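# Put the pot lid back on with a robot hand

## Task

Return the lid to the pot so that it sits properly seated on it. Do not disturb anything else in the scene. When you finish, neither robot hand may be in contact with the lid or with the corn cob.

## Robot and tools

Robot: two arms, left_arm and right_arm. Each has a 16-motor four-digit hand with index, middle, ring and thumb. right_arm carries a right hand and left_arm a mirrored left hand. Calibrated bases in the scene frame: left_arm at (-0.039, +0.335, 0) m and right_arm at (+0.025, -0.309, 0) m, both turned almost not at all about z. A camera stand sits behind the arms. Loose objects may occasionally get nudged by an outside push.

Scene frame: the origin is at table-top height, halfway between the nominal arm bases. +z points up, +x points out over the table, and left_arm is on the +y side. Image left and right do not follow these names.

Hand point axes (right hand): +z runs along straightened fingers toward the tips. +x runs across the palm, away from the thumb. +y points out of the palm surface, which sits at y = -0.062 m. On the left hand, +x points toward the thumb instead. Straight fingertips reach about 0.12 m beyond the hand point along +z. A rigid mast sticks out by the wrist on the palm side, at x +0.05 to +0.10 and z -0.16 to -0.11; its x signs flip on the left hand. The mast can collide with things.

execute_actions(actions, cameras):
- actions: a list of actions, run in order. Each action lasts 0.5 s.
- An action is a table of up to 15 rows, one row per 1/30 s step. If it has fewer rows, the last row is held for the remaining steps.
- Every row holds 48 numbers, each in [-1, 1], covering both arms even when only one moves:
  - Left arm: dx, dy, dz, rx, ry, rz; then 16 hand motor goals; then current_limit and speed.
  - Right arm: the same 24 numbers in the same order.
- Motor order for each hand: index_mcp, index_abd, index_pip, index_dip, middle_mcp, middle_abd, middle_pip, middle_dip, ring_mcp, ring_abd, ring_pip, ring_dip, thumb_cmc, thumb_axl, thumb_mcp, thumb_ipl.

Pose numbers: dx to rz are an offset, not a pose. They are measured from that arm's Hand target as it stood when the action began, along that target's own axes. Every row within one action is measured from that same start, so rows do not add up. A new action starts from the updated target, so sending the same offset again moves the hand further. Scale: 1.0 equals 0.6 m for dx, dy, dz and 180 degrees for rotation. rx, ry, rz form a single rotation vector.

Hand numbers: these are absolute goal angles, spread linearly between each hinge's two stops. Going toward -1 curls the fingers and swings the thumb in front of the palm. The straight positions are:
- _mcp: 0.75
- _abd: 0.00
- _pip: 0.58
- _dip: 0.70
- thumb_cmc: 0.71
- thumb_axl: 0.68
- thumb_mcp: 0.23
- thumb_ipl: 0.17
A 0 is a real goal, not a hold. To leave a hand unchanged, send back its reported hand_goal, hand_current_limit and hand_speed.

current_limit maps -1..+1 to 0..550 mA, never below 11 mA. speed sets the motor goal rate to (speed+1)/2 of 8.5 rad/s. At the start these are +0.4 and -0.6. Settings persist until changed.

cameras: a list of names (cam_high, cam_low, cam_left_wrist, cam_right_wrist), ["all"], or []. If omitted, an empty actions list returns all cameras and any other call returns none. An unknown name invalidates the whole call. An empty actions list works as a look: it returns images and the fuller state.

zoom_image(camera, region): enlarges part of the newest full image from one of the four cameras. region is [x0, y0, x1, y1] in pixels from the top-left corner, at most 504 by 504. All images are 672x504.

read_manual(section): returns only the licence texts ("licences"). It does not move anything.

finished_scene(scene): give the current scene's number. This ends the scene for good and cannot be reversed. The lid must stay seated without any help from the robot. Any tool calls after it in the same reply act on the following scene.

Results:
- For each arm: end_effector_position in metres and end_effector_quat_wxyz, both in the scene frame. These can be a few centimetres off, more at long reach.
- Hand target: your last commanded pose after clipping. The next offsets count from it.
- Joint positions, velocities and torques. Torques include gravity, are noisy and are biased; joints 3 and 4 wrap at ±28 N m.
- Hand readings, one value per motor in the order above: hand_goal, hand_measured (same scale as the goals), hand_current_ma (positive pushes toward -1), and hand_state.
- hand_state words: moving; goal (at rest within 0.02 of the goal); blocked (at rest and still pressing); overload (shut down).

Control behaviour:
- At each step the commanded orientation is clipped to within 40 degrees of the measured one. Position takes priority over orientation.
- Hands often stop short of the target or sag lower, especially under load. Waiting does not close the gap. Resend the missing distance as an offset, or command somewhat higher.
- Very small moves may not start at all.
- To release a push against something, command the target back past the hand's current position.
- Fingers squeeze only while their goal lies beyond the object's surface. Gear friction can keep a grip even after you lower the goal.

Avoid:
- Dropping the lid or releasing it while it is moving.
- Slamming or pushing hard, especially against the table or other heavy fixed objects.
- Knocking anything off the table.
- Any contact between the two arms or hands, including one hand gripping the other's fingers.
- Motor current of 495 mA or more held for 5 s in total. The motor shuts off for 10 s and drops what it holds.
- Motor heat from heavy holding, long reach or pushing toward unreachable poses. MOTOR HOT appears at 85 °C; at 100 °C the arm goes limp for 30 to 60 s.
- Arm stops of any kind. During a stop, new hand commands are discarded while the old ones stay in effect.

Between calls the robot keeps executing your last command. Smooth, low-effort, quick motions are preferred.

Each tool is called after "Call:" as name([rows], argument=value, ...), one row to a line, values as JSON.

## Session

Call:
execute_actions(actions=[])

Call:
zoom_image(camera="cam_high", region=[200, 150, 600, 450])

Call:
zoom_image(camera="cam_low", region=[200, 200, 500, 340])

Scene clock: 0.00 s.
left_arm: end_effector_position=(+0.5555, +0.1241, +0.2483) hand_goal=(+0.754, +0.000, +0.576, +0.696, +0.754, +0.000, +0.576, +0.696, +0.754, +0.000, +0.576, +0.696, +0.714, +0.678, +0.226, +0.168) hand_measured=(+0.754, +0.000, +0.576, +0.696, +0.754, +0.000, +0.576, +0.696, +0.754, +0.000, +0.576, +0.696, +0.714, +0.678, +0.226, +0.168) hand_current_ma=(+0, +0, +0, +0, +0, +0, +0, +0, +0, +0, +0, +0, +0, +0, +0, +0) hand_state=(goal, goal, goal, goal, goal, goal, goal, goal, goal, goal, goal, goal, goal, goal, goal, goal) hand_current_limit=0.40 hand_speed=-0.60 end_effector_quat_wxyz=(-0.041, +0.984, -0.005, +0.171) | right_arm: end_effector_position=(+0.8018, -0.1654, +0.2142) hand_goal=(+0.754, +0.000, +0.576, +0.696, +0.754, +0.000, +0.576, +0.696, +0.754, +0.000, +0.576, +0.696, +0.714, +0.678, +0.226, +0.168) hand_measured=(+0.754, +0.000, +0.576, +0.696, +0.754, +0.000, +0.576, +0.696, +0.754, +0.000, +0.576, +0.696, +0.714, +0.678, +0.226, +0.168) hand_current_ma=(+0, +0, +0, +0, +0, +0, +0, +0, +0, +0, +0, +0, +0, +0, +0, +0) hand_state=(goal, goal, goal, goal, goal, goal, goal, goal, goal, goal, goal, goal, goal, goal, goal, goal) hand_current_limit=0.40 hand_speed=-0.60 end_effector_quat_wxyz=(+0.315, -0.026, +0.933, +0.169)
Joint positions: left_arm=[-0.287 1.674 1.624 -1.205 -0.164 1.344] | right_arm=[0.006 2.033 1.831 -0.703 -0.332 -1.5]
Joint velocities: within noise
Joint torques (N m): no reading
Heat: left arm: hottest elbow 39 °C; right arm: hottest elbow 40 °C.
Hand target: left_arm +0.5629, +0.1221, +0.2690; -0.035, +0.981, -0.004, +0.192 | right_arm +0.8089, -0.1652, +0.2403; +0.338, -0.030, +0.925, +0.169
camera_calibration:
cam_left_wrist: T_world_to_cam=[[-0.749256, 0.596095, -0.288595, 0.38597], [0.0103147, 0.446209, 0.894869, -0.351628], [0.662201, 0.667509, -0.340473, -0.248253], [0, 0, 0, 1]] pos_world=[0.457211, 0.0925359, 0.341526]
cam_right_wrist: T_world_to_cam=[[0.545819, 0.535497, 0.644457, -0.451668], [-0.0421981, -0.750587, 0.659423, -0.287661], [0.83684, -0.387121, -0.387088, -0.531299], [0, 0, 0, 1]] pos_world=[0.679002, -0.179725, 0.275112]

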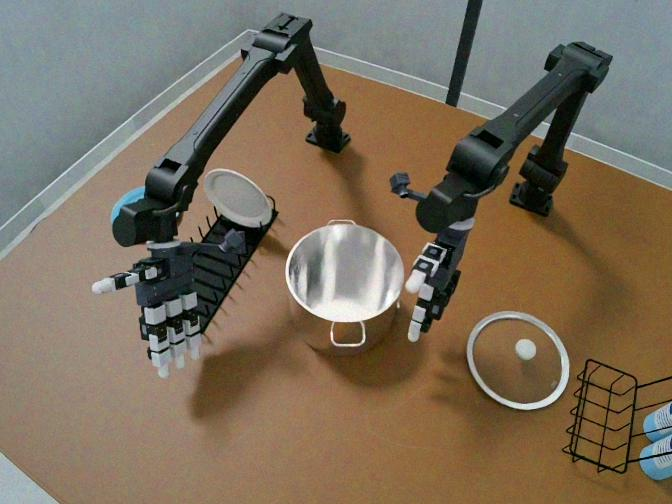

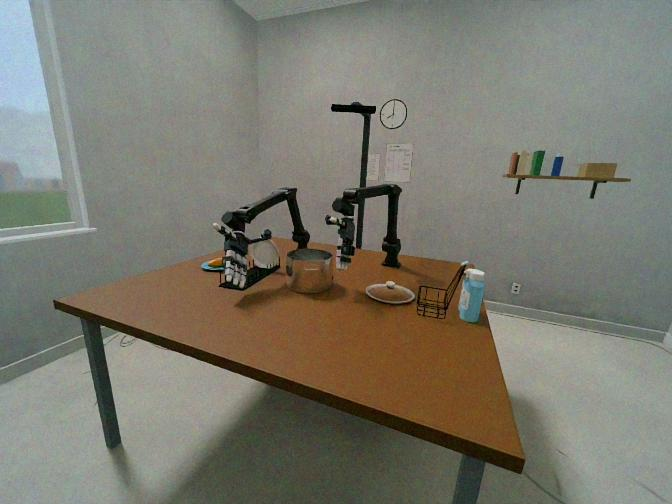

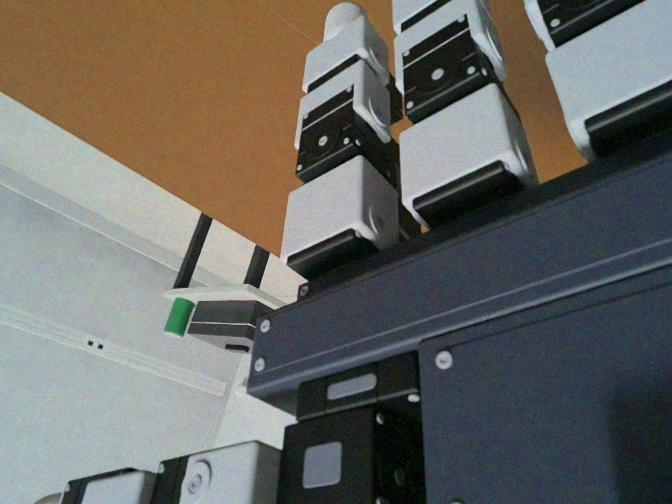

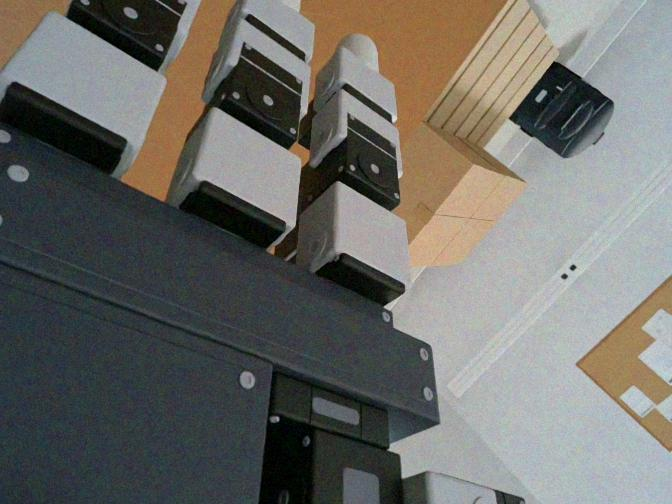

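Scaled by 1.260 from the camera's 672x504 image, which has a finer 960x720 frame.

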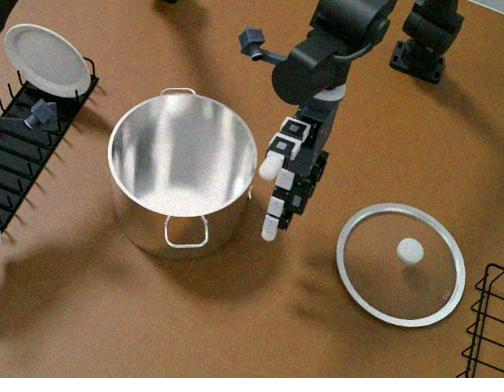

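Scaled by 1.680 from the camera's 672x504 image, which has a finer 960x720 frame.

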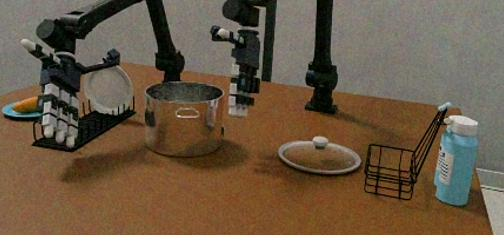

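Call:
zoom_image(camera="cam_high", region=[460, 300, 580, 420])

Call:
zoom_image(camera="cam_high", region=[275, 210, 415, 350])

Call:
zoom_image(camera="cam_low", region=[355, 272, 425, 312])

Call:
zoom_image(camera="cam_low", region=[275, 235, 345, 300])

Call:
zoom_image(camera="cam_low", region=[400, 250, 500, 330])

Scaled by 4.200 from the camera's 672x504 image, which has a finer 960x720 frame.

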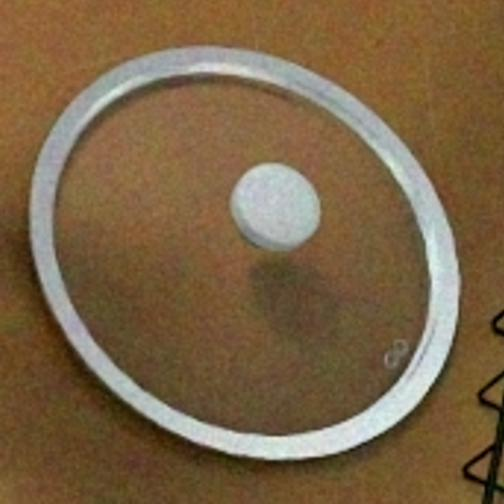

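Scaled by 3.600 from the camera's 672x504 image, which has a finer 960x720 frame.

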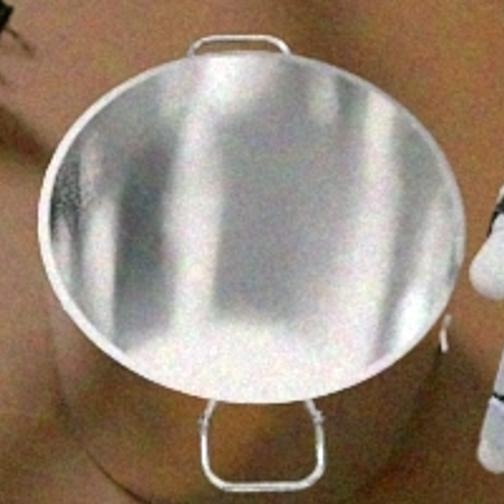

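Scaled by 7.200 from the camera's 672x504 image, which has a finer 960x720 frame.

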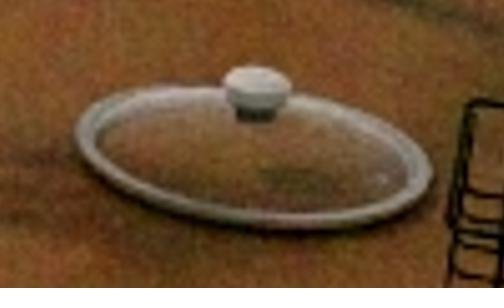

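Scaled by 7.200 from the camera's 672x504 image, which has a finer 960x720 frame.

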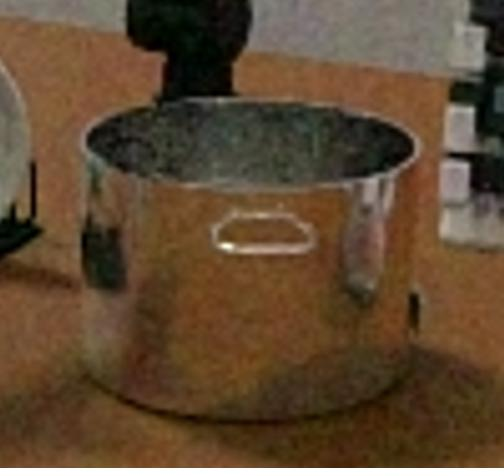

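Scaled by 5.040 from the camera's 672x504 image, which has a finer 960x720 frame.

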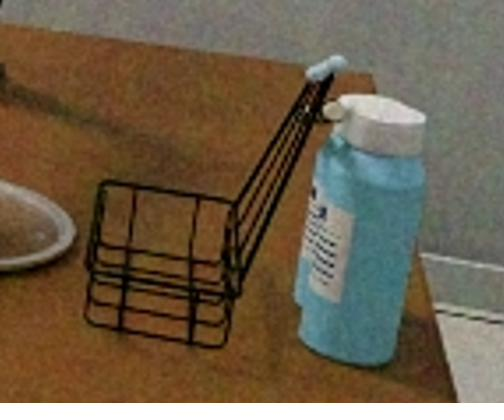

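Call:
execute_actions([
  [[0.048,-0.0925,-0.118,0,0,0,0.754,0,0.576,0.696,0.754,0,0.576,0.696,0.754,0,0.576,0.696,0.714,0.678,0.226,0.168,0.4,-0.6,0,0,0,0,0,0,0.754,0,0.576,0.696,0.754,0,0.576,0.696,0.754,0,0.576,0.696,0.714,0.678,0.226,0.168,0.4,-0.6]],
  [[-0.035,-0.069,-0.045,-0.0225,-0.123,0,0.754,0,0.576,0.696,0.754,0,0.576,0.696,0.754,0,0.576,0.696,0.714,0.678,0.226,0.168,0.4,-0.6,0,0,0,0,0,0,0.754,0,0.576,0.696,0.754,0,0.576,0.696,0.754,0,0.576,0.696,0.714,0.678,0.226,0.168,0.4,-0.6]],
  [[-0.0267,-0.0625,0,0,0,-0.139,0.82,-0.1,-0.737,0.623,0.82,0.1,-0.737,0.623,0.754,0,0.576,0.696,-0.671,0.678,0.112,0.168,0.4,-0.6,0,0,0,0,0,0,0.754,0,0.576,0.696,0.754,0,0.576,0.696,0.754,0,0.576,0.696,0.714,0.678,0.226,0.168,0.4,-0.6]],
  [[0.0023,-0.068,0,0,0,-0.139,0.82,-0.1,-0.737,0.623,0.82,0.1,-0.737,0.623,0.754,0,0.576,0.696,-0.671,0.678,0.112,0.168,0.4,-0.6,0,0,0,0,0,0,0.754,0,0.576,0.696,0.754,0,0.576,0.696,0.754,0,0.576,0.696,0.714,0.678,0.226,0.168,0.4,-0.6]],
  [[0.0307,-0.0607,0,0,0,-0.139,0.82,-0.1,-0.737,0.623,0.82,0.1,-0.737,0.623,0.754,0,0.576,0.696,-0.671,0.678,0.112,0.168,0.4,-0.6,0,0,0,0,0,0,0.754,0,0.576,0.696,0.754,0,0.576,0.696,0.754,0,0.576,0.696,0.714,0.678,0.226,0.168,0.4,-0.6]],
  [[0.0535,-0.042,0,0,0,-0.139,0.82,-0.1,-0.737,0.623,0.82,0.1,-0.737,0.623,0.754,0,0.576,0.696,-0.671,0.678,0.112,0.168,0.4,-0.6,0,0,0,0,0,0,0.754,0,0.576,0.696,0.754,0,0.576,0.696,0.754,0,0.576,0.696,0.714,0.678,0.226,0.168,0.4,-0.6]],
])

Scene clock: 250.30 s.
left_arm: end_effector_position=(+0.4711, +0.3633, +0.3561) hand_goal=(+0.820, -0.100, -0.736, +0.624, +0.820, +0.100, -0.736, +0.624, +0.754, +0.000, +0.576, +0.696, -0.670, +0.678, +0.112, +0.168) hand_measured=(+0.820, -0.096, -0.730, +0.628, +0.820, +0.096, -0.728, +0.628, +0.752, +0.000, +0.576, +0.696, -0.668, +0.678, +0.108, +0.168) hand_current_ma=(+0, +0, +1, +0, +0, +0, +2, +0, +0, +0, +0, +0, +0, +0, -1, +0) hand_state=(goal, goal, goal, goal, goal, goal, goal, goal, goal, goal, goal, goal, goal, goal, goal, goal) hand_current_limit=0.40 hand_speed=-0.60 end_effector_quat_wxyz=(+0.032, +0.651, +0.757, +0.033) | right_arm: end_effector_position=(+0.8018, -0.1654, +0.2142) hand_goal=(+0.754, +0.000, +0.576, +0.696, +0.754, +0.000, +0.576, +0.696, +0.754, +0.000, +0.576, +0.696, +0.714, +0.678, +0.226, +0.168) hand_measured=(+0.754, +0.000, +0.576, +0.696, +0.754, +0.000, +0.576, +0.696, +0.754, +0.000, +0.576, +0.696, +0.714, +0.678, +0.224, +0.168) hand_current_ma=(-2, +0, +2, +0, -2, +0, +2, +0, -1, +0, +2, +0, +1, -3, -5, -1) hand_state=(goal, goal, goal, goal, goal, goal, goal, goal, goal, goal, goal, goal, goal, goal, goal, goal) hand_current_limit=0.40 hand_speed=-0.60 end_effector_quat_wxyz=(+0.315, -0.026, +0.933, +0.169)
Joint positions: left_arm=[-0.042 1.425 1.636 -1.691 -0.009 -0.169] | right_arm=[0.006 2.033 1.831 -0.703 -0.332 -1.5]
Joint torques (N m): left_arm=[-0.5 -8.82 11.45 0.12 -0.18 -0.19] | right_arm=[-1.32 -19.43 10.77 1.47 -0.47 -0.05]
Heat: left arm: hottest elbow 51 °C; right arm: hottest elbow 54 °C.
Hand target: left_arm +0.4695, +0.3625, +0.3694; -0.001, +0.645, +0.764, +0.000 | right_arm +0.8089, -0.1652, +0.2403; +0.338, -0.030, +0.925, +0.169
Off the commanded pose: left_arm 0.013 m, 5 deg | right_arm 0.027 m, 3 deg.
joint sent to its limit (left arm) — joint 4 (wrist pitch), lower limit. The joint targets are off in orientation, not in position.

Call:
execute_actions([
  [[0.0215,0.0122,0.025,0,0,-0.139,0.82,-0.1,-0.737,0.623,0.82,0.1,-0.737,0.623,0.754,0,0.576,0.696,-0.671,0.678,0.112,0.168,0.4,-0.6,0,0,0,0,0,0,0.754,0,0.576,0.696,0.754,0,0.576,0.696,0.754,0,0.576,0.696,0.714,0.678,0.226,0.168,0.4,-0.6]],
  [[0.0143,0.0202,0.025,0,0,-0.139,0.82,-0.1,-0.737,0.623,0.82,0.1,-0.737,0.623,0.754,0,0.576,0.696,-0.671,0.678,0.112,0.168,0.4,-0.6,0,0,0,0,0,0,0.754,0,0.576,0.696,0.754,0,0.576,0.696,0.754,0,0.576,0.696,0.714,0.678,0.226,0.168,0.4,-0.6]],
  [[0.0045,0.0243,0.025,0,0,-0.139,0.82,-0.1,-0.737,0.623,0.82,0.1,-0.737,0.623,0.754,0,0.576,0.696,-0.671,0.678,0.112,0.168,0.4,-0.6,0,0,0,0,0,0,0.754,0,0.576,0.696,0.754,0,0.576,0.696,0.754,0,0.576,0.696,0.714,0.678,0.226,0.168,0.4,-0.6]],
  [[-0.0063,0.0238,0.025,0,0,-0.139,0.82,-0.1,-0.737,0.623,0.82,0.1,-0.737,0.623,0.754,0,0.576,0.696,-0.671,0.678,0.112,0.168,0.4,-0.6,0,0,0,0,0,0,0.754,0,0.576,0.696,0.754,0,0.576,0.696,0.754,0,0.576,0.696,0.714,0.678,0.226,0.168,0.4,-0.6]],
  [[0,0,0,0.111,0,0,0.82,-0.1,-0.737,0.623,0.82,0.1,-0.737,0.623,0.754,0,0.576,0.696,-0.671,0.678,0.112,0.168,0.4,-0.6,0,0,0,0,0,0,0.754,0,0.576,0.696,0.754,0,0.576,0.696,0.754,0,0.576,0.696,0.714,0.678,0.226,0.168,0.4,-0.6]],
  [[0,0,0,0.111,0,0,0.82,-0.1,-0.737,0.623,0.82,0.1,-0.737,0.623,0.754,0,0.576,0.696,-0.671,0.678,0.112,0.168,0.4,-0.6,0,0,0,0,0,0,0.754,0,0.576,0.696,0.754,0,0.576,0.696,0.754,0,0.576,0.696,0.714,0.678,0.226,0.168,0.4,-0.6]],
  [[0,0,0,0.111,0,0,0.82,-0.1,-0.737,0.623,0.82,0.1,-0.737,0.623,0.754,0,0.576,0.696,-0.671,0.678,0.112,0.168,0.4,-0.6,0,0,0,0,0,0,0.754,0,0.576,0.696,0.754,0,0.576,0.696,0.754,0,0.576,0.696,0.714,0.678,0.226,0.168,0.4,-0.6]],
])

Scene clock: 285.63 s.
left_arm: end_effector_position=(+0.4919, +0.4211, +0.2963) hand_goal=(+0.820, -0.100, -0.736, +0.624, +0.820, +0.100, -0.736, +0.624, +0.754, +0.000, +0.576, +0.696, -0.670, +0.678, +0.112, +0.168) hand_measured=(+0.814, -0.096, -0.732, +0.628, +0.814, +0.098, -0.732, +0.628, +0.742, +0.000, +0.574, +0.696, -0.668, +0.678, +0.108, +0.168) hand_current_ma=(-2, +0, +1, +0, -2, +0, +1, +0, -5, +0, +0, +0, +0, +0, -1, +0) hand_state=(goal, goal, goal, goal, goal, goal, goal, goal, goal, goal, goal, goal, goal, goal, goal, goal) hand_current_limit=0.40 hand_speed=-0.60 end_effector_quat_wxyz=(+0.081, -0.170, +0.851, -0.490) | right_arm: end_effector_position=(+0.8018, -0.1654, +0.2142) hand_goal=(+0.754, +0.000, +0.576, +0.696, +0.754, +0.000, +0.576, +0.696, +0.754, +0.000, +0.576, +0.696, +0.714, +0.678, +0.226, +0.168) hand_measured=(+0.754, +0.000, +0.576, +0.696, +0.754, +0.000, +0.576, +0.696, +0.754, +0.000, +0.576, +0.696, +0.714, +0.678, +0.224, +0.168) hand_current_ma=(-2, +0, +2, +0, -2, +0, +2, +0, -1, +0, +2, +0, +1, -3, -5, -1) hand_state=(goal, goal, goal, goal, goal, goal, goal, goal, goal, goal, goal, goal, goal, goal, goal, goal) hand_current_limit=0.40 hand_speed=-0.60 end_effector_quat_wxyz=(+0.315, -0.026, +0.933, +0.169)
Joint positions: left_arm=[0.338 1.798 1.921 -1.692 1.039 -1.605] | right_arm=[0.006 2.033 1.831 -0.703 -0.332 -1.5]
Joint torques (N m): left_arm=[-0.15 -14.92 9.99 -0.24 1.05 0.15] | right_arm=[-1.32 -19.43 10.76 1.47 -0.47 -0.04]
Heat: left arm: hottest elbow 48 °C; right arm: hottest elbow 54 °C.
Hand target: left_arm +0.4897, +0.4183, +0.3093; +0.085, -0.149, +0.854, -0.491 | right_arm +0.8089, -0.1652, +0.2403; +0.338, -0.030, +0.925, +0.169
Off the commanded pose: left_arm 0.014 m, 2 deg | right_arm 0.027 m, 3 deg.
joint sent to its limit (left arm) — joint 4 (wrist pitch), lower limit. The joint targets still meet the commanded pose.

Call:
execute_actions([
  [[-0.0047,0.0897,0.0482,0,0,0,0.82,-0.1,-0.737,0.623,0.82,0.1,-0.737,0.623,0.754,0,0.576,0.696,-0.671,0.678,0.112,0.168,0.4,-0.6,0,0,0,0,0,0,0.754,0,0.576,0.696,0.754,0,0.576,0.696,0.754,0,0.576,0.696,0.714,0.678,0.226,0.168,0.4,-0.6]],
  [[-0.0047,0.0897,0.0482,0,0,0,0.82,-0.1,-0.737,0.623,0.82,0.1,-0.737,0.623,0.754,0,0.576,0.696,-0.671,0.678,0.112,0.168,0.4,-0.6,0,0,0,0,0,0,0.754,0,0.576,0.696,0.754,0,0.576,0.696,0.754,0,0.576,0.696,0.714,0.678,0.226,0.168,0.4,-0.6]],
  [[-0.0047,0.0897,0.0482,0,0,0,0.82,-0.1,-0.737,0.623,0.82,0.1,-0.737,0.623,0.754,0,0.576,0.696,-0.671,0.678,0.112,0.168,0.4,-0.6,0,0,0,0,0,0,0.754,0,0.576,0.696,0.754,0,0.576,0.696,0.754,0,0.576,0.696,0.714,0.678,0.226,0.168,0.4,-0.6]],
], cameras=["cam_high","cam_low"])

Call:
zoom_image(camera="cam_low", region=[350, 235, 450, 320])

Call:
zoom_image(camera="cam_high", region=[450, 270, 640, 420])

Scene clock: 306.23 s.
left_arm: end_effector_position=(+0.4899, +0.4205, +0.1243) hand_goal=(+0.820, -0.100, -0.736, +0.624, +0.820, +0.100, -0.736, +0.624, +0.754, +0.000, +0.576, +0.696, -0.670, +0.678, +0.112, +0.168) hand_measured=(+0.814, -0.096, -0.732, +0.628, +0.814, +0.098, -0.732, +0.628, +0.742, +0.000, +0.574, +0.696, -0.668, +0.678, +0.108, +0.168) hand_current_ma=(-2, +0, +1, +0, -2, +0, +1, +0, -5, +0, +0, +0, +0, +0, -1, +0) hand_state=(goal, goal, goal, goal, goal, goal, goal, goal, goal, goal, goal, goal, goal, goal, goal, goal) hand_current_limit=0.40 hand_speed=-0.60 end_effector_quat_wxyz=(+0.073, -0.155, +0.853, -0.493) | right_arm: end_effector_position=(+0.8018, -0.1654, +0.2142) hand_goal=(+0.754, +0.000, +0.576, +0.696, +0.754, +0.000, +0.576, +0.696, +0.754, +0.000, +0.576, +0.696, +0.714, +0.678, +0.226, +0.168) hand_measured=(+0.754, +0.000, +0.576, +0.696, +0.754, +0.000, +0.576, +0.696, +0.754, +0.000, +0.576, +0.696, +0.714, +0.678, +0.224, +0.168) hand_current_ma=(-2, +0, +2, +0, -2, +0, +2, +0, -1, +0, +2, +0, +1, -3, -5, -1) hand_state=(goal, goal, goal, goal, goal, goal, goal, goal, goal, goal, goal, goal, goal, goal, goal, goal) hand_current_limit=0.40 hand_speed=-0.60 end_effector_quat_wxyz=(+0.315, -0.026, +0.933, +0.169)
Joint positions: left_arm=[0.338 1.86 1.552 -1.323 1.043 -1.535] | right_arm=[0.006 2.033 1.831 -0.703 -0.332 -1.5]
Joint torques (N m): left_arm=[0.97 -13.51 10.17 0.14 0.97 0.07] | right_arm=[-1.32 -19.43 10.77 1.48 -0.47 -0.05]
Heat: left arm: hottest elbow 47 °C; right arm: hottest elbow 54 °C.
Hand target: left_arm +0.4955, +0.4269, +0.1263; +0.085, -0.149, +0.854, -0.491 | right_arm +0.8089, -0.1652, +0.2403; +0.338, -0.030, +0.925, +0.169
Off the commanded pose: left_arm 0.009 m, 2 deg | right_arm 0.027 m, 3 deg.
Images, in order (width x height): cam_high 672x504, cam_low 672x504.

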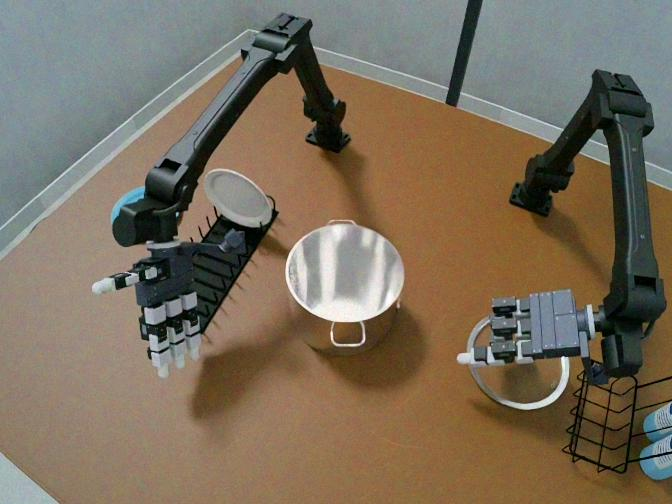

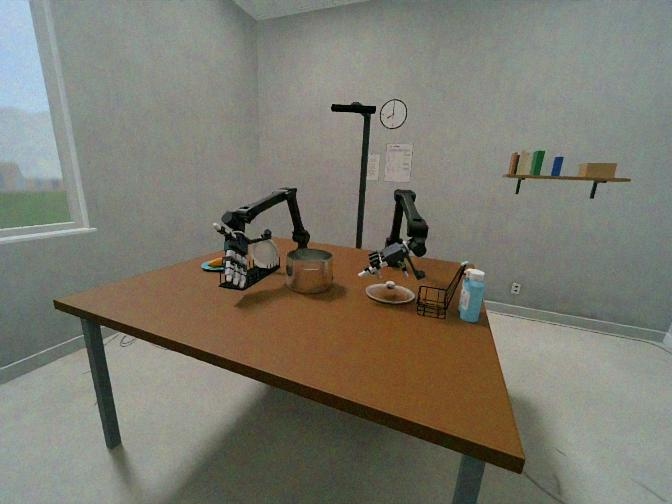

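Scaled by 5.040 from the camera's 672x504 image, which has a finer 960x720 frame.

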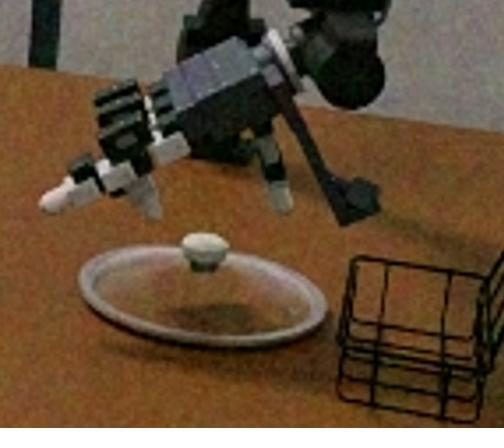

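Scaled by 2.653 from the camera's 672x504 image, which has a finer 960x720 frame.

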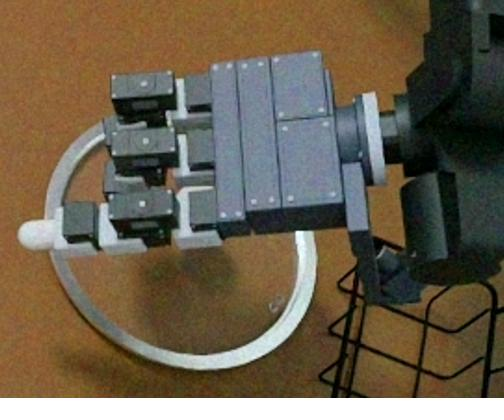

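Call:
execute_actions([
  [[0.0063,0.0547,0.038,0,0,0,0.82,-0.1,-0.737,0.623,0.82,0.1,-0.737,0.623,0.754,0,0.576,0.696,-0.671,0.678,0.112,0.168,0.4,-0.6,0,0,0,0,0,0,0.754,0,0.576,0.696,0.754,0,0.576,0.696,0.754,0,0.576,0.696,0.714,0.678,0.226,0.168,0.4,-0.6]],
], cameras=["cam_high","cam_low"])

Call:
zoom_image(camera="cam_low", region=[350, 245, 440, 315])

Call:
zoom_image(camera="cam_high", region=[540, 330, 640, 420])

Scene clock: 344.20 s.
left_arm: end_effector_position=(+0.4893, +0.4201, +0.0890) hand_goal=(+0.820, -0.100, -0.736, +0.624, +0.820, +0.100, -0.736, +0.624, +0.754, +0.000, +0.576, +0.696, -0.670, +0.678, +0.112, +0.168) hand_measured=(+0.814, -0.096, -0.732, +0.628, +0.814, +0.098, -0.732, +0.628, +0.742, +0.000, +0.574, +0.696, -0.668, +0.678, +0.108, +0.168) hand_current_ma=(-2, +0, +1, +0, -2, +0, +1, +0, -5, +0, +0, +0, +0, +0, -1, +0) hand_state=(goal, goal, goal, goal, goal, goal, goal, goal, goal, goal, goal, goal, goal, goal, goal, goal) hand_current_limit=0.40 hand_speed=-0.60 end_effector_quat_wxyz=(+0.081, -0.150, +0.854, -0.492) | right_arm: end_effector_position=(+0.8018, -0.1654, +0.2142) hand_goal=(+0.754, +0.000, +0.576, +0.696, +0.754, +0.000, +0.576, +0.696, +0.754, +0.000, +0.576, +0.696, +0.714, +0.678, +0.226, +0.168) hand_measured=(+0.754, +0.000, +0.576, +0.696, +0.754, +0.000, +0.576, +0.696, +0.754, +0.000, +0.576, +0.696, +0.714, +0.678, +0.224, +0.168) hand_current_ma=(-2, +0, +2, +0, -2, +0, +2, +0, -1, +0, +2, +0, +1, -3, -5, -1) hand_state=(goal, goal, goal, goal, goal, goal, goal, goal, goal, goal, goal, goal, goal, goal, goal, goal) hand_current_limit=0.40 hand_speed=-0.60 end_effector_quat_wxyz=(+0.315, -0.026, +0.933, +0.169)
Joint positions: left_arm=[0.338 1.878 1.481 -1.214 1.043 -1.535] | right_arm=[0.006 2.033 1.831 -0.703 -0.332 -1.5]
Joint torques (N m): left_arm=[0.73 -12.45 9.55 0.16 0.95 -0.04] | right_arm=[-1.38 -19.43 10.76 1.48 -0.47 -0.05]
Heat: left arm: hottest elbow 46 °C; right arm: hottest elbow 54 °C.
Hand target: left_arm +0.4930, +0.4226, +0.0863; +0.085, -0.149, +0.854, -0.491 | right_arm +0.8089, -0.1652, +0.2403; +0.338, -0.030, +0.925, +0.169
Off the commanded pose: left_arm 0.005 m, 0 deg | right_arm 0.027 m, 3 deg.
Images, in order (width x height): cam_high 672x504, cam_low 672x504.

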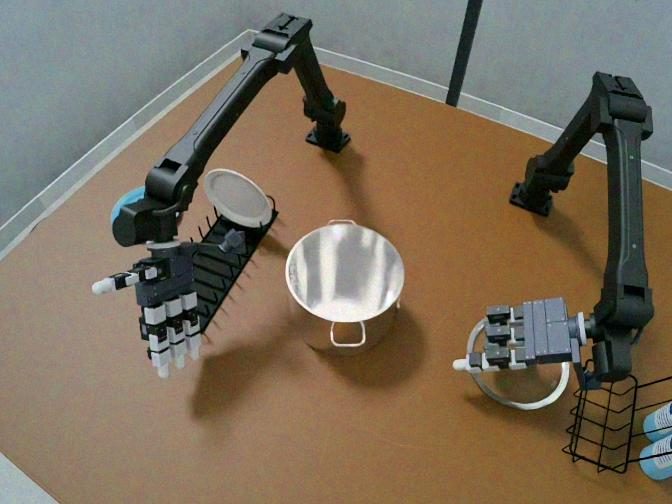

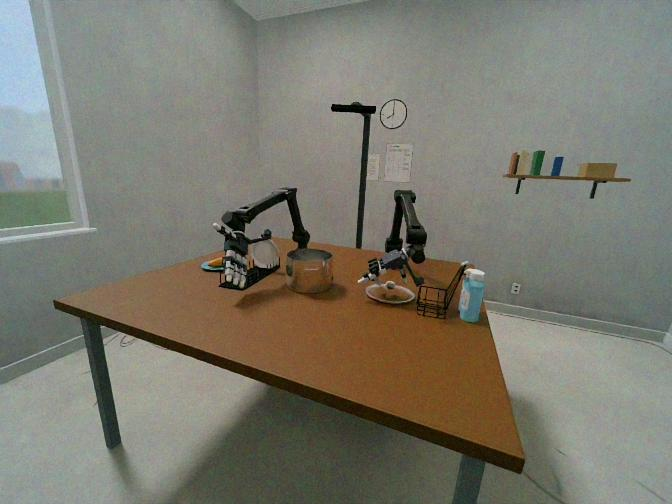

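Scaled by 5.600 from the camera's 672x504 image, which has a finer 960x720 frame.

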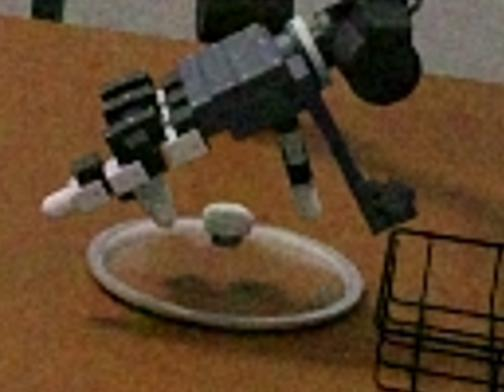

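Scaled by 5.040 from the camera's 672x504 image, which has a finer 960x720 frame.

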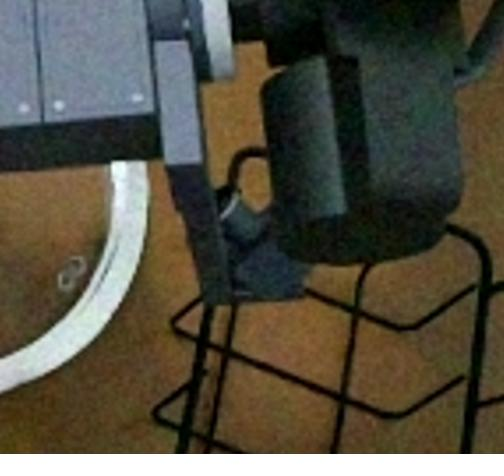

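Call:
execute_actions([
  [[0.0025,0.0285,0.0217,0,0,0,0.75,-0.1,-0.737,0.623,0.75,0.1,-0.737,0.623,0.754,0,0.576,0.696,-0.671,0.678,0.06,0.168,0.4,-0.6,0,0,0,0,0,0,0.754,0,0.576,0.696,0.754,0,0.576,0.696,0.754,0,0.576,0.696,0.714,0.678,0.226,0.168,0.4,-0.6]],
], cameras=["cam_high","cam_low"])

Call:
zoom_image(camera="cam_low", region=[350, 250, 430, 310])

Scene clock: 362.87 s.
left_arm: end_effector_position=(+0.4899, +0.4203, +0.0699) hand_goal=(+0.750, -0.100, -0.736, +0.624, +0.750, +0.100, -0.736, +0.624, +0.754, +0.000, +0.576, +0.696, -0.670, +0.678, +0.060, +0.168) hand_measured=(+0.746, -0.096, -0.732, +0.628, +0.746, +0.098, -0.732, +0.628, +0.742, +0.000, +0.574, +0.696, -0.668, +0.678, +0.062, +0.168) hand_current_ma=(-1, +0, +1, +0, -1, +0, +1, +0, -5, +0, +0, +0, +0, +0, +0, +0) hand_state=(goal, goal, goal, goal, goal, goal, goal, goal, goal, goal, goal, goal, goal, goal, goal, goal) hand_current_limit=0.40 hand_speed=-0.60 end_effector_quat_wxyz=(+0.087, -0.147, +0.854, -0.491) | right_arm: end_effector_position=(+0.8018, -0.1654, +0.2142) hand_goal=(+0.754, +0.000, +0.576, +0.696, +0.754, +0.000, +0.576, +0.696, +0.754, +0.000, +0.576, +0.696, +0.714, +0.678, +0.226, +0.168) hand_measured=(+0.754, +0.000, +0.576, +0.696, +0.754, +0.000, +0.576, +0.696, +0.754, +0.000, +0.576, +0.696, +0.714, +0.678, +0.224, +0.168) hand_current_ma=(-2, +0, +2, +0, -2, +0, +2, +0, -1, +0, +2, +0, +1, -3, -5, -1) hand_state=(goal, goal, goal, goal, goal, goal, goal, goal, goal, goal, goal, goal, goal, goal, goal, goal) hand_current_limit=0.40 hand_speed=-0.60 end_effector_quat_wxyz=(+0.315, -0.026, +0.933, +0.169)
Joint positions: left_arm=[0.338 1.892 1.449 -1.154 1.043 -1.535] | right_arm=[0.006 2.033 1.831 -0.703 -0.332 -1.5]
Joint torques (N m): left_arm=[0.15 -11.58 9.06 0.24 0.95 -0.15] | right_arm=[-1.32 -19.37 10.74 1.48 -0.47 -0.05]
Heat: left arm: hottest elbow 44 °C; right arm: hottest elbow 54 °C.
Hand target: left_arm +0.4924, +0.4196, +0.0651; +0.085, -0.149, +0.854, -0.491 | right_arm +0.8089, -0.1652, +0.2403; +0.338, -0.030, +0.925, +0.169
Off the commanded pose: left_arm 0.006 m, 0 deg | right_arm 0.027 m, 3 deg.
Images, in order (width x height): cam_high 672x504, cam_low 672x504.

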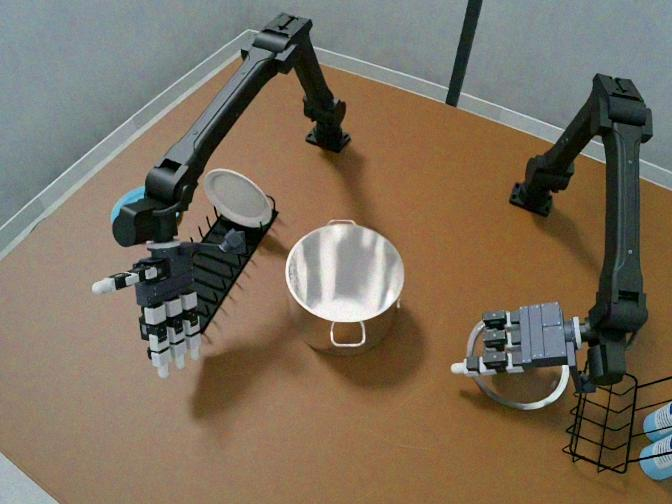

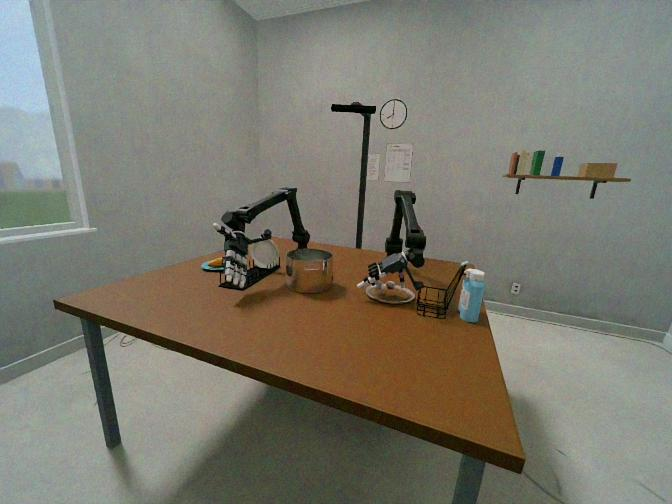

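Scaled by 6.300 from the camera's 672x504 image, which has a finer 960x720 frame.

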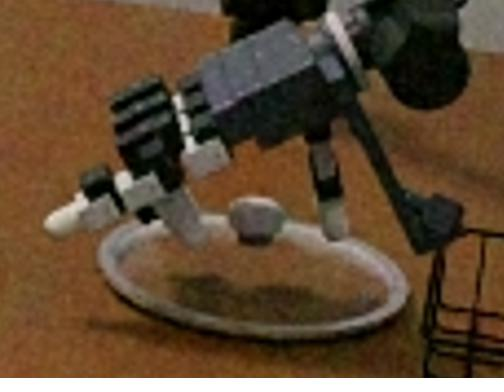

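Call:
execute_actions([
  [[0,0,0,0,0,0,0.58,-0.1,-0.737,0.623,0.58,0.1,-0.737,0.623,0.754,0,0.576,0.696,-0.671,0.678,-0.07,0.168,0.4,-0.6,0,0,0,0,0,0,0.754,0,0.576,0.696,0.754,0,0.576,0.696,0.754,0,0.576,0.696,0.714,0.678,0.226,0.168,0.4,-0.6]],
  [[0,0,0,0,0,0,0.43,-0.1,-0.737,0.623,0.43,0.1,-0.737,0.623,0.754,0,0.576,0.696,-0.671,0.678,-0.17,0.168,0.4,-0.8,0,0,0,0,0,0,0.754,0,0.576,0.696,0.754,0,0.576,0.696,0.754,0,0.576,0.696,0.714,0.678,0.226,0.168,0.4,-0.6]],
  [[0,0,0,0,0,0,0.32,-0.1,-0.737,0.623,0.32,0.1,-0.737,0.623,0.754,0,0.576,0.696,-0.671,0.678,-0.28,0.168,0.4,-0.8,0,0,0,0,0,0,0.754,0,0.576,0.696,0.754,0,0.576,0.696,0.754,0,0.576,0.696,0.714,0.678,0.226,0.168,0.4,-0.6]],
], cameras=["cam_high","cam_low"])

Call:
zoom_image(camera="cam_low", region=[350, 250, 430, 310])

Scene clock: 381.97 s.
left_arm: end_effector_position=(+0.4903, +0.4195, +0.0705) hand_goal=(+0.320, -0.100, -0.736, +0.624, +0.320, +0.100, -0.736, +0.624, +0.754, +0.000, +0.576, +0.696, -0.670, +0.678, -0.280, +0.168) hand_measured=(+0.456, -0.096, -0.700, +0.644, +0.432, +0.096, -0.700, +0.640, +0.742, +0.000, +0.574, +0.696, -0.668, +0.678, -0.128, +0.204) hand_current_ma=(+365, +1, +30, +10, +257, +0, +29, +7, -5, +0, +0, +0, +0, +0, +385, +51) hand_state=(blocked, goal, blocked, goal, blocked, goal, blocked, goal, goal, goal, goal, goal, goal, goal, blocked, blocked) hand_current_limit=0.40 hand_speed=-0.80 end_effector_quat_wxyz=(+0.088, -0.146, +0.853, -0.493) | right_arm: end_effector_position=(+0.8018, -0.1654, +0.2142) hand_goal=(+0.754, +0.000, +0.576, +0.696, +0.754, +0.000, +0.576, +0.696, +0.754, +0.000, +0.576, +0.696, +0.714, +0.678, +0.226, +0.168) hand_measured=(+0.754, +0.000, +0.576, +0.696, +0.754, +0.000, +0.576, +0.696, +0.754, +0.000, +0.576, +0.696, +0.714, +0.678, +0.224, +0.168) hand_current_ma=(-2, +0, +2, +0, -2, +0, +2, +0, -1, +0, +2, +0, +1, -3, -5, -1) hand_state=(goal, goal, goal, goal, goal, goal, goal, goal, goal, goal, goal, goal, goal, goal, goal, goal) hand_current_limit=0.40 hand_speed=-0.60 end_effector_quat_wxyz=(+0.315, -0.026, +0.933, +0.169)
Joint positions: left_arm=[0.338 1.892 1.449 -1.154 1.049 -1.535] | right_arm=[0.006 2.033 1.831 -0.703 -0.332 -1.5]
Joint torques (N m): left_arm=[-0.21 -12.34 9.26 0.23 0.71 -0.13] | right_arm=[-1.32 -19.43 10.77 1.47 -0.47 -0.04]
Heat: left arm: hottest elbow 44 °C; right arm: hottest elbow 54 °C.
Hand target: left_arm +0.4924, +0.4196, +0.0651; +0.085, -0.149, +0.854, -0.491 | right_arm +0.8089, -0.1652, +0.2403; +0.338, -0.030, +0.925, +0.169
Off the commanded pose: left_arm 0.006 m, 0 deg | right_arm 0.027 m, 3 deg.
Images, in order (width x height): cam_high 672x504, cam_low 672x504.

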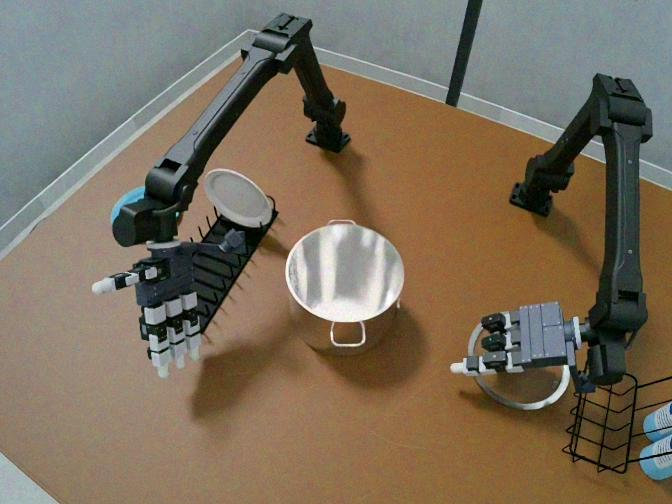

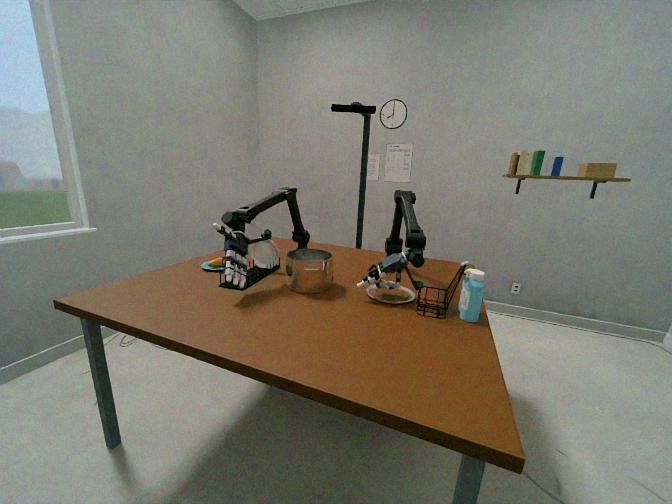

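Scaled by 6.300 from the camera's 672x504 image, which has a finer 960x720 frame.

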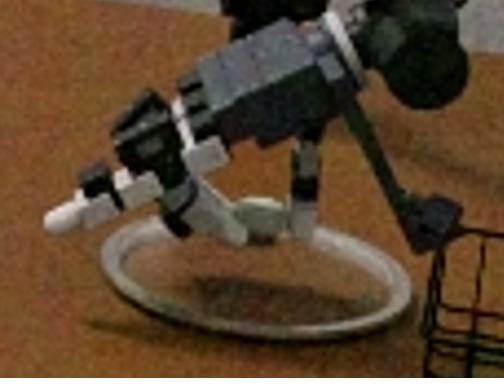

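Call:
execute_actions([
  [[-0.01,-0.0433,-0.025,0,0,0,0.32,-0.1,-0.737,0.623,0.32,0.1,-0.737,0.623,0.754,0,0.576,0.696,-0.671,0.678,-0.28,0.168,0.4,-0.8,0,0,0,0,0,0,0.754,0,0.576,0.696,0.754,0,0.576,0.696,0.754,0,0.576,0.696,0.714,0.678,0.226,0.168,0.4,-0.6]],
  [[-0.01,-0.0433,-0.025,0,0,0,0.32,-0.1,-0.737,0.623,0.32,0.1,-0.737,0.623,0.754,0,0.576,0.696,-0.671,0.678,-0.28,0.168,0.4,-0.8,0,0,0,0,0,0,0.754,0,0.576,0.696,0.754,0,0.576,0.696,0.754,0,0.576,0.696,0.714,0.678,0.226,0.168,0.4,-0.6]],
  [[-0.01,-0.0433,-0.025,0,0,0,0.32,-0.1,-0.737,0.623,0.32,0.1,-0.737,0.623,0.754,0,0.576,0.696,-0.671,0.678,-0.28,0.168,0.4,-0.8,0,0,0,0,0,0,0.754,0,0.576,0.696,0.754,0,0.576,0.696,0.754,0,0.576,0.696,0.714,0.678,0.226,0.168,0.4,-0.6]],
], cameras=["cam_high","cam_low"])

Call:
zoom_image(camera="cam_low", region=[350, 240, 430, 310])

Scene clock: 398.20 s.
left_arm: end_effector_position=(+0.4869, +0.4207, +0.1122) hand_goal=(+0.320, -0.100, -0.736, +0.624, +0.320, +0.100, -0.736, +0.624, +0.754, +0.000, +0.576, +0.696, -0.670, +0.678, -0.280, +0.168) hand_measured=(+0.442, -0.094, -0.686, +0.656, +0.420, +0.094, -0.690, +0.646, +0.742, +0.000, +0.574, +0.696, -0.664, +0.680, -0.128, +0.214) hand_current_ma=(+301, +1, +56, +25, +206, -1, +45, +13, -5, +0, +0, +0, +1, +0, +385, +77) hand_state=(blocked, goal, blocked, blocked, blocked, goal, blocked, blocked, goal, goal, goal, goal, goal, goal, blocked, blocked) hand_current_limit=0.40 hand_speed=-0.80 end_effector_quat_wxyz=(+0.051, -0.167, +0.852, -0.493) | right_arm: end_effector_position=(+0.8018, -0.1654, +0.2142) hand_goal=(+0.754, +0.000, +0.576, +0.696, +0.754, +0.000, +0.576, +0.696, +0.754, +0.000, +0.576, +0.696, +0.714, +0.678, +0.226, +0.168) hand_measured=(+0.754, +0.000, +0.576, +0.696, +0.754, +0.000, +0.576, +0.696, +0.754, +0.000, +0.576, +0.696, +0.714, +0.678, +0.224, +0.168) hand_current_ma=(-2, +0, +2, +0, -2, +0, +2, +0, -1, +0, +2, +0, +1, -3, -5, -1) hand_state=(goal, goal, goal, goal, goal, goal, goal, goal, goal, goal, goal, goal, goal, goal, goal, goal) hand_current_limit=0.40 hand_speed=-0.60 end_effector_quat_wxyz=(+0.315, -0.026, +0.933, +0.169)
Joint positions: left_arm=[0.338 1.892 1.563 -1.35 1.035 -1.535] | right_arm=[0.006 2.033 1.831 -0.703 -0.332 -1.5]
Joint torques (N m): left_arm=[-0.03 -15.79 16.08 -1.05 1.31 -0.16] | right_arm=[-1.32 -19.49 10.76 1.48 -0.47 -0.04]
Heat: left arm: hottest elbow 44 °C; right arm: hottest elbow 54 °C.
Hand target: left_arm +0.5095, +0.4254, +0.1551; +0.085, -0.149, +0.854, -0.491 | right_arm +0.8089, -0.1652, +0.2403; +0.338, -0.030, +0.925, +0.169
Off the commanded pose: left_arm 0.049 m, 4 deg | right_arm 0.027 m, 3 deg.
Images, in order (width x height): cam_high 672x504, cam_low 672x504.

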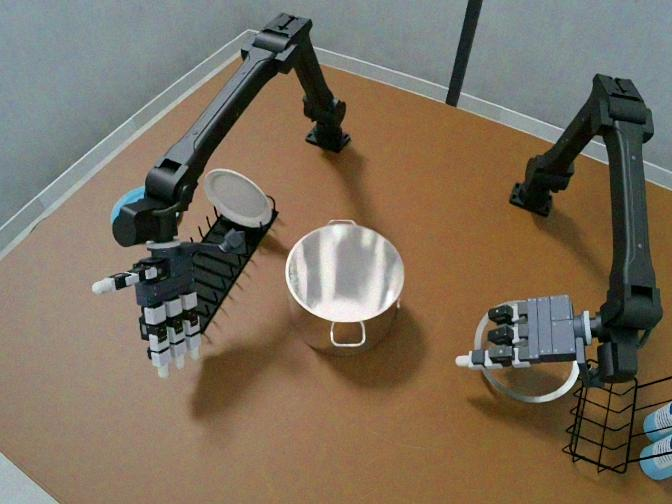

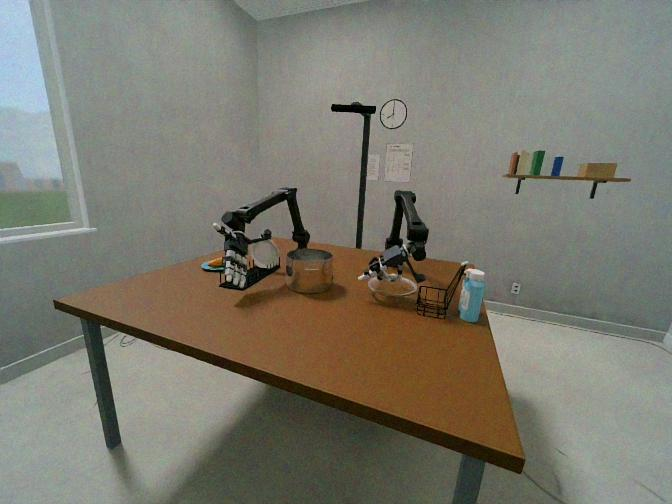

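Scaled by 6.300 from the camera's 672x504 image, which has a finer 960x720 frame.

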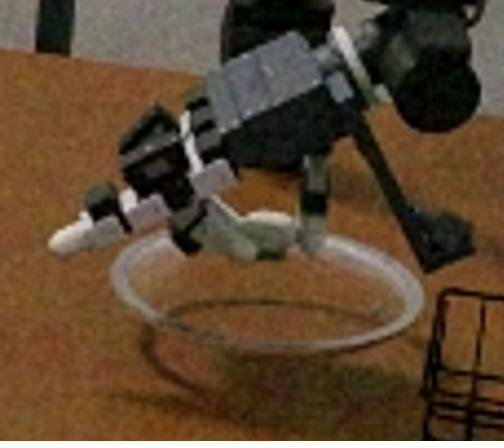

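Call:
execute_actions([
  [[-0.003,-0.0722,-0.0417,0,0,0.012,0.32,-0.1,-0.737,0.623,0.32,0.1,-0.737,0.623,0.754,0,0.576,0.696,-0.671,0.678,-0.28,0.168,0.4,-0.8,0,0,0,0,0,0,0.754,0,0.576,0.696,0.754,0,0.576,0.696,0.754,0,0.576,0.696,0.714,0.678,0.226,0.168,0.4,-0.6]],
  [[0,-0.0722,-0.0417,0,0,0.012,0.32,-0.1,-0.737,0.623,0.32,0.1,-0.737,0.623,0.754,0,0.576,0.696,-0.671,0.678,-0.28,0.168,0.4,-0.8,0,0,0,0,0,0,0.754,0,0.576,0.696,0.754,0,0.576,0.696,0.754,0,0.576,0.696,0.714,0.678,0.226,0.168,0.4,-0.6]],
  [[0.0217,-0.0563,0.0682,0,0.0193,0.0111,0.32,-0.1,-0.737,0.623,0.32,0.1,-0.737,0.623,0.754,0,0.576,0.696,-0.671,0.678,-0.28,0.168,0.4,-0.8,0,0,0,0,0,0,0.754,0,0.576,0.696,0.754,0,0.576,0.696,0.754,0,0.576,0.696,0.714,0.678,0.226,0.168,0.4,-0.6]],
  [[0.0157,-0.0563,0.0682,0,0.0193,0.0111,0.32,-0.1,-0.737,0.623,0.32,0.1,-0.737,0.623,0.754,0,0.576,0.696,-0.671,0.678,-0.28,0.168,0.4,-0.8,0,0,0,0,0,0,0.754,0,0.576,0.696,0.754,0,0.576,0.696,0.754,0,0.576,0.696,0.714,0.678,0.226,0.168,0.4,-0.6]],
], cameras=["cam_low"])

Call:
zoom_image(camera="cam_low", region=[270, 210, 430, 310])

Scene clock: 434.40 s.
left_arm: end_effector_position=(+0.5014, +0.3146, +0.2129) hand_goal=(+0.320, -0.100, -0.736, +0.624, +0.320, +0.100, -0.736, +0.624, +0.754, +0.000, +0.576, +0.696, -0.670, +0.678, -0.280, +0.168) hand_measured=(+0.440, -0.092, -0.684, +0.658, +0.416, +0.092, -0.688, +0.648, +0.742, +0.000, +0.574, +0.696, -0.664, +0.680, -0.128, +0.214) hand_current_ma=(+290, +1, +60, +27, +197, -1, +49, +14, -5, +0, +0, +0, +1, +0, +385, +77) hand_state=(blocked, goal, blocked, blocked, blocked, goal, blocked, blocked, goal, goal, goal, goal, goal, goal, blocked, blocked) hand_current_limit=0.40 hand_speed=-0.80 end_effector_quat_wxyz=(+0.017, -0.072, +0.867, -0.492) | right_arm: end_effector_position=(+0.8018, -0.1654, +0.2142) hand_goal=(+0.754, +0.000, +0.576, +0.696, +0.754, +0.000, +0.576, +0.696, +0.754, +0.000, +0.576, +0.696, +0.714, +0.678, +0.226, +0.168) hand_measured=(+0.754, +0.000, +0.576, +0.696, +0.754, +0.000, +0.576, +0.696, +0.754, +0.000, +0.576, +0.696, +0.714, +0.678, +0.224, +0.168) hand_current_ma=(-2, +0, +2, +0, -2, +0, +2, +0, -1, +0, +2, +0, +1, -3, -5, -1) hand_state=(goal, goal, goal, goal, goal, goal, goal, goal, goal, goal, goal, goal, goal, goal, goal, goal) hand_current_limit=0.40 hand_speed=-0.60 end_effector_quat_wxyz=(+0.315, -0.026, +0.933, +0.169)
Joint positions: left_arm=[0.134 1.833 1.753 -1.556 1.028 -1.544] | right_arm=[0.006 2.033 1.831 -0.703 -0.332 -1.5]
Joint torques (N m): left_arm=[0.44 -17.67 16.4 -0.09 1.26 -0.42] | right_arm=[-1.32 -19.37 10.76 1.48 -0.47 -0.04]
Heat: left arm: hottest elbow 50 °C; right arm: hottest elbow 54 °C.
Hand target: left_arm +0.5154, +0.3179, +0.2705; +0.068, -0.057, +0.867, -0.490 | right_arm +0.8089, -0.1652, +0.2403; +0.338, -0.030, +0.925, +0.169
Off the commanded pose: left_arm 0.059 m, 6 deg | right_arm 0.027 m, 3 deg.
Images, in order (width x height): cam_low 672x504.

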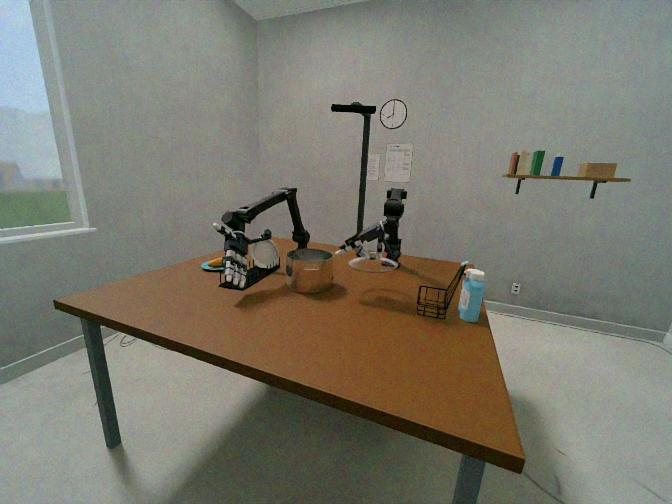

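Scaled by 3.150 from the camera's 672x504 image, which has a finer 960x720 frame.

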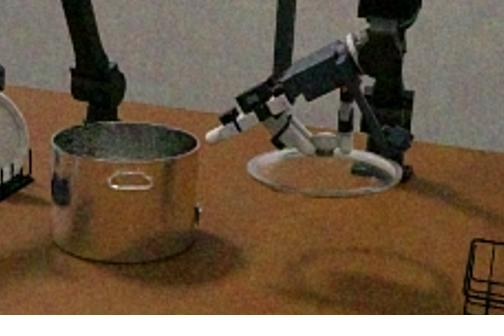

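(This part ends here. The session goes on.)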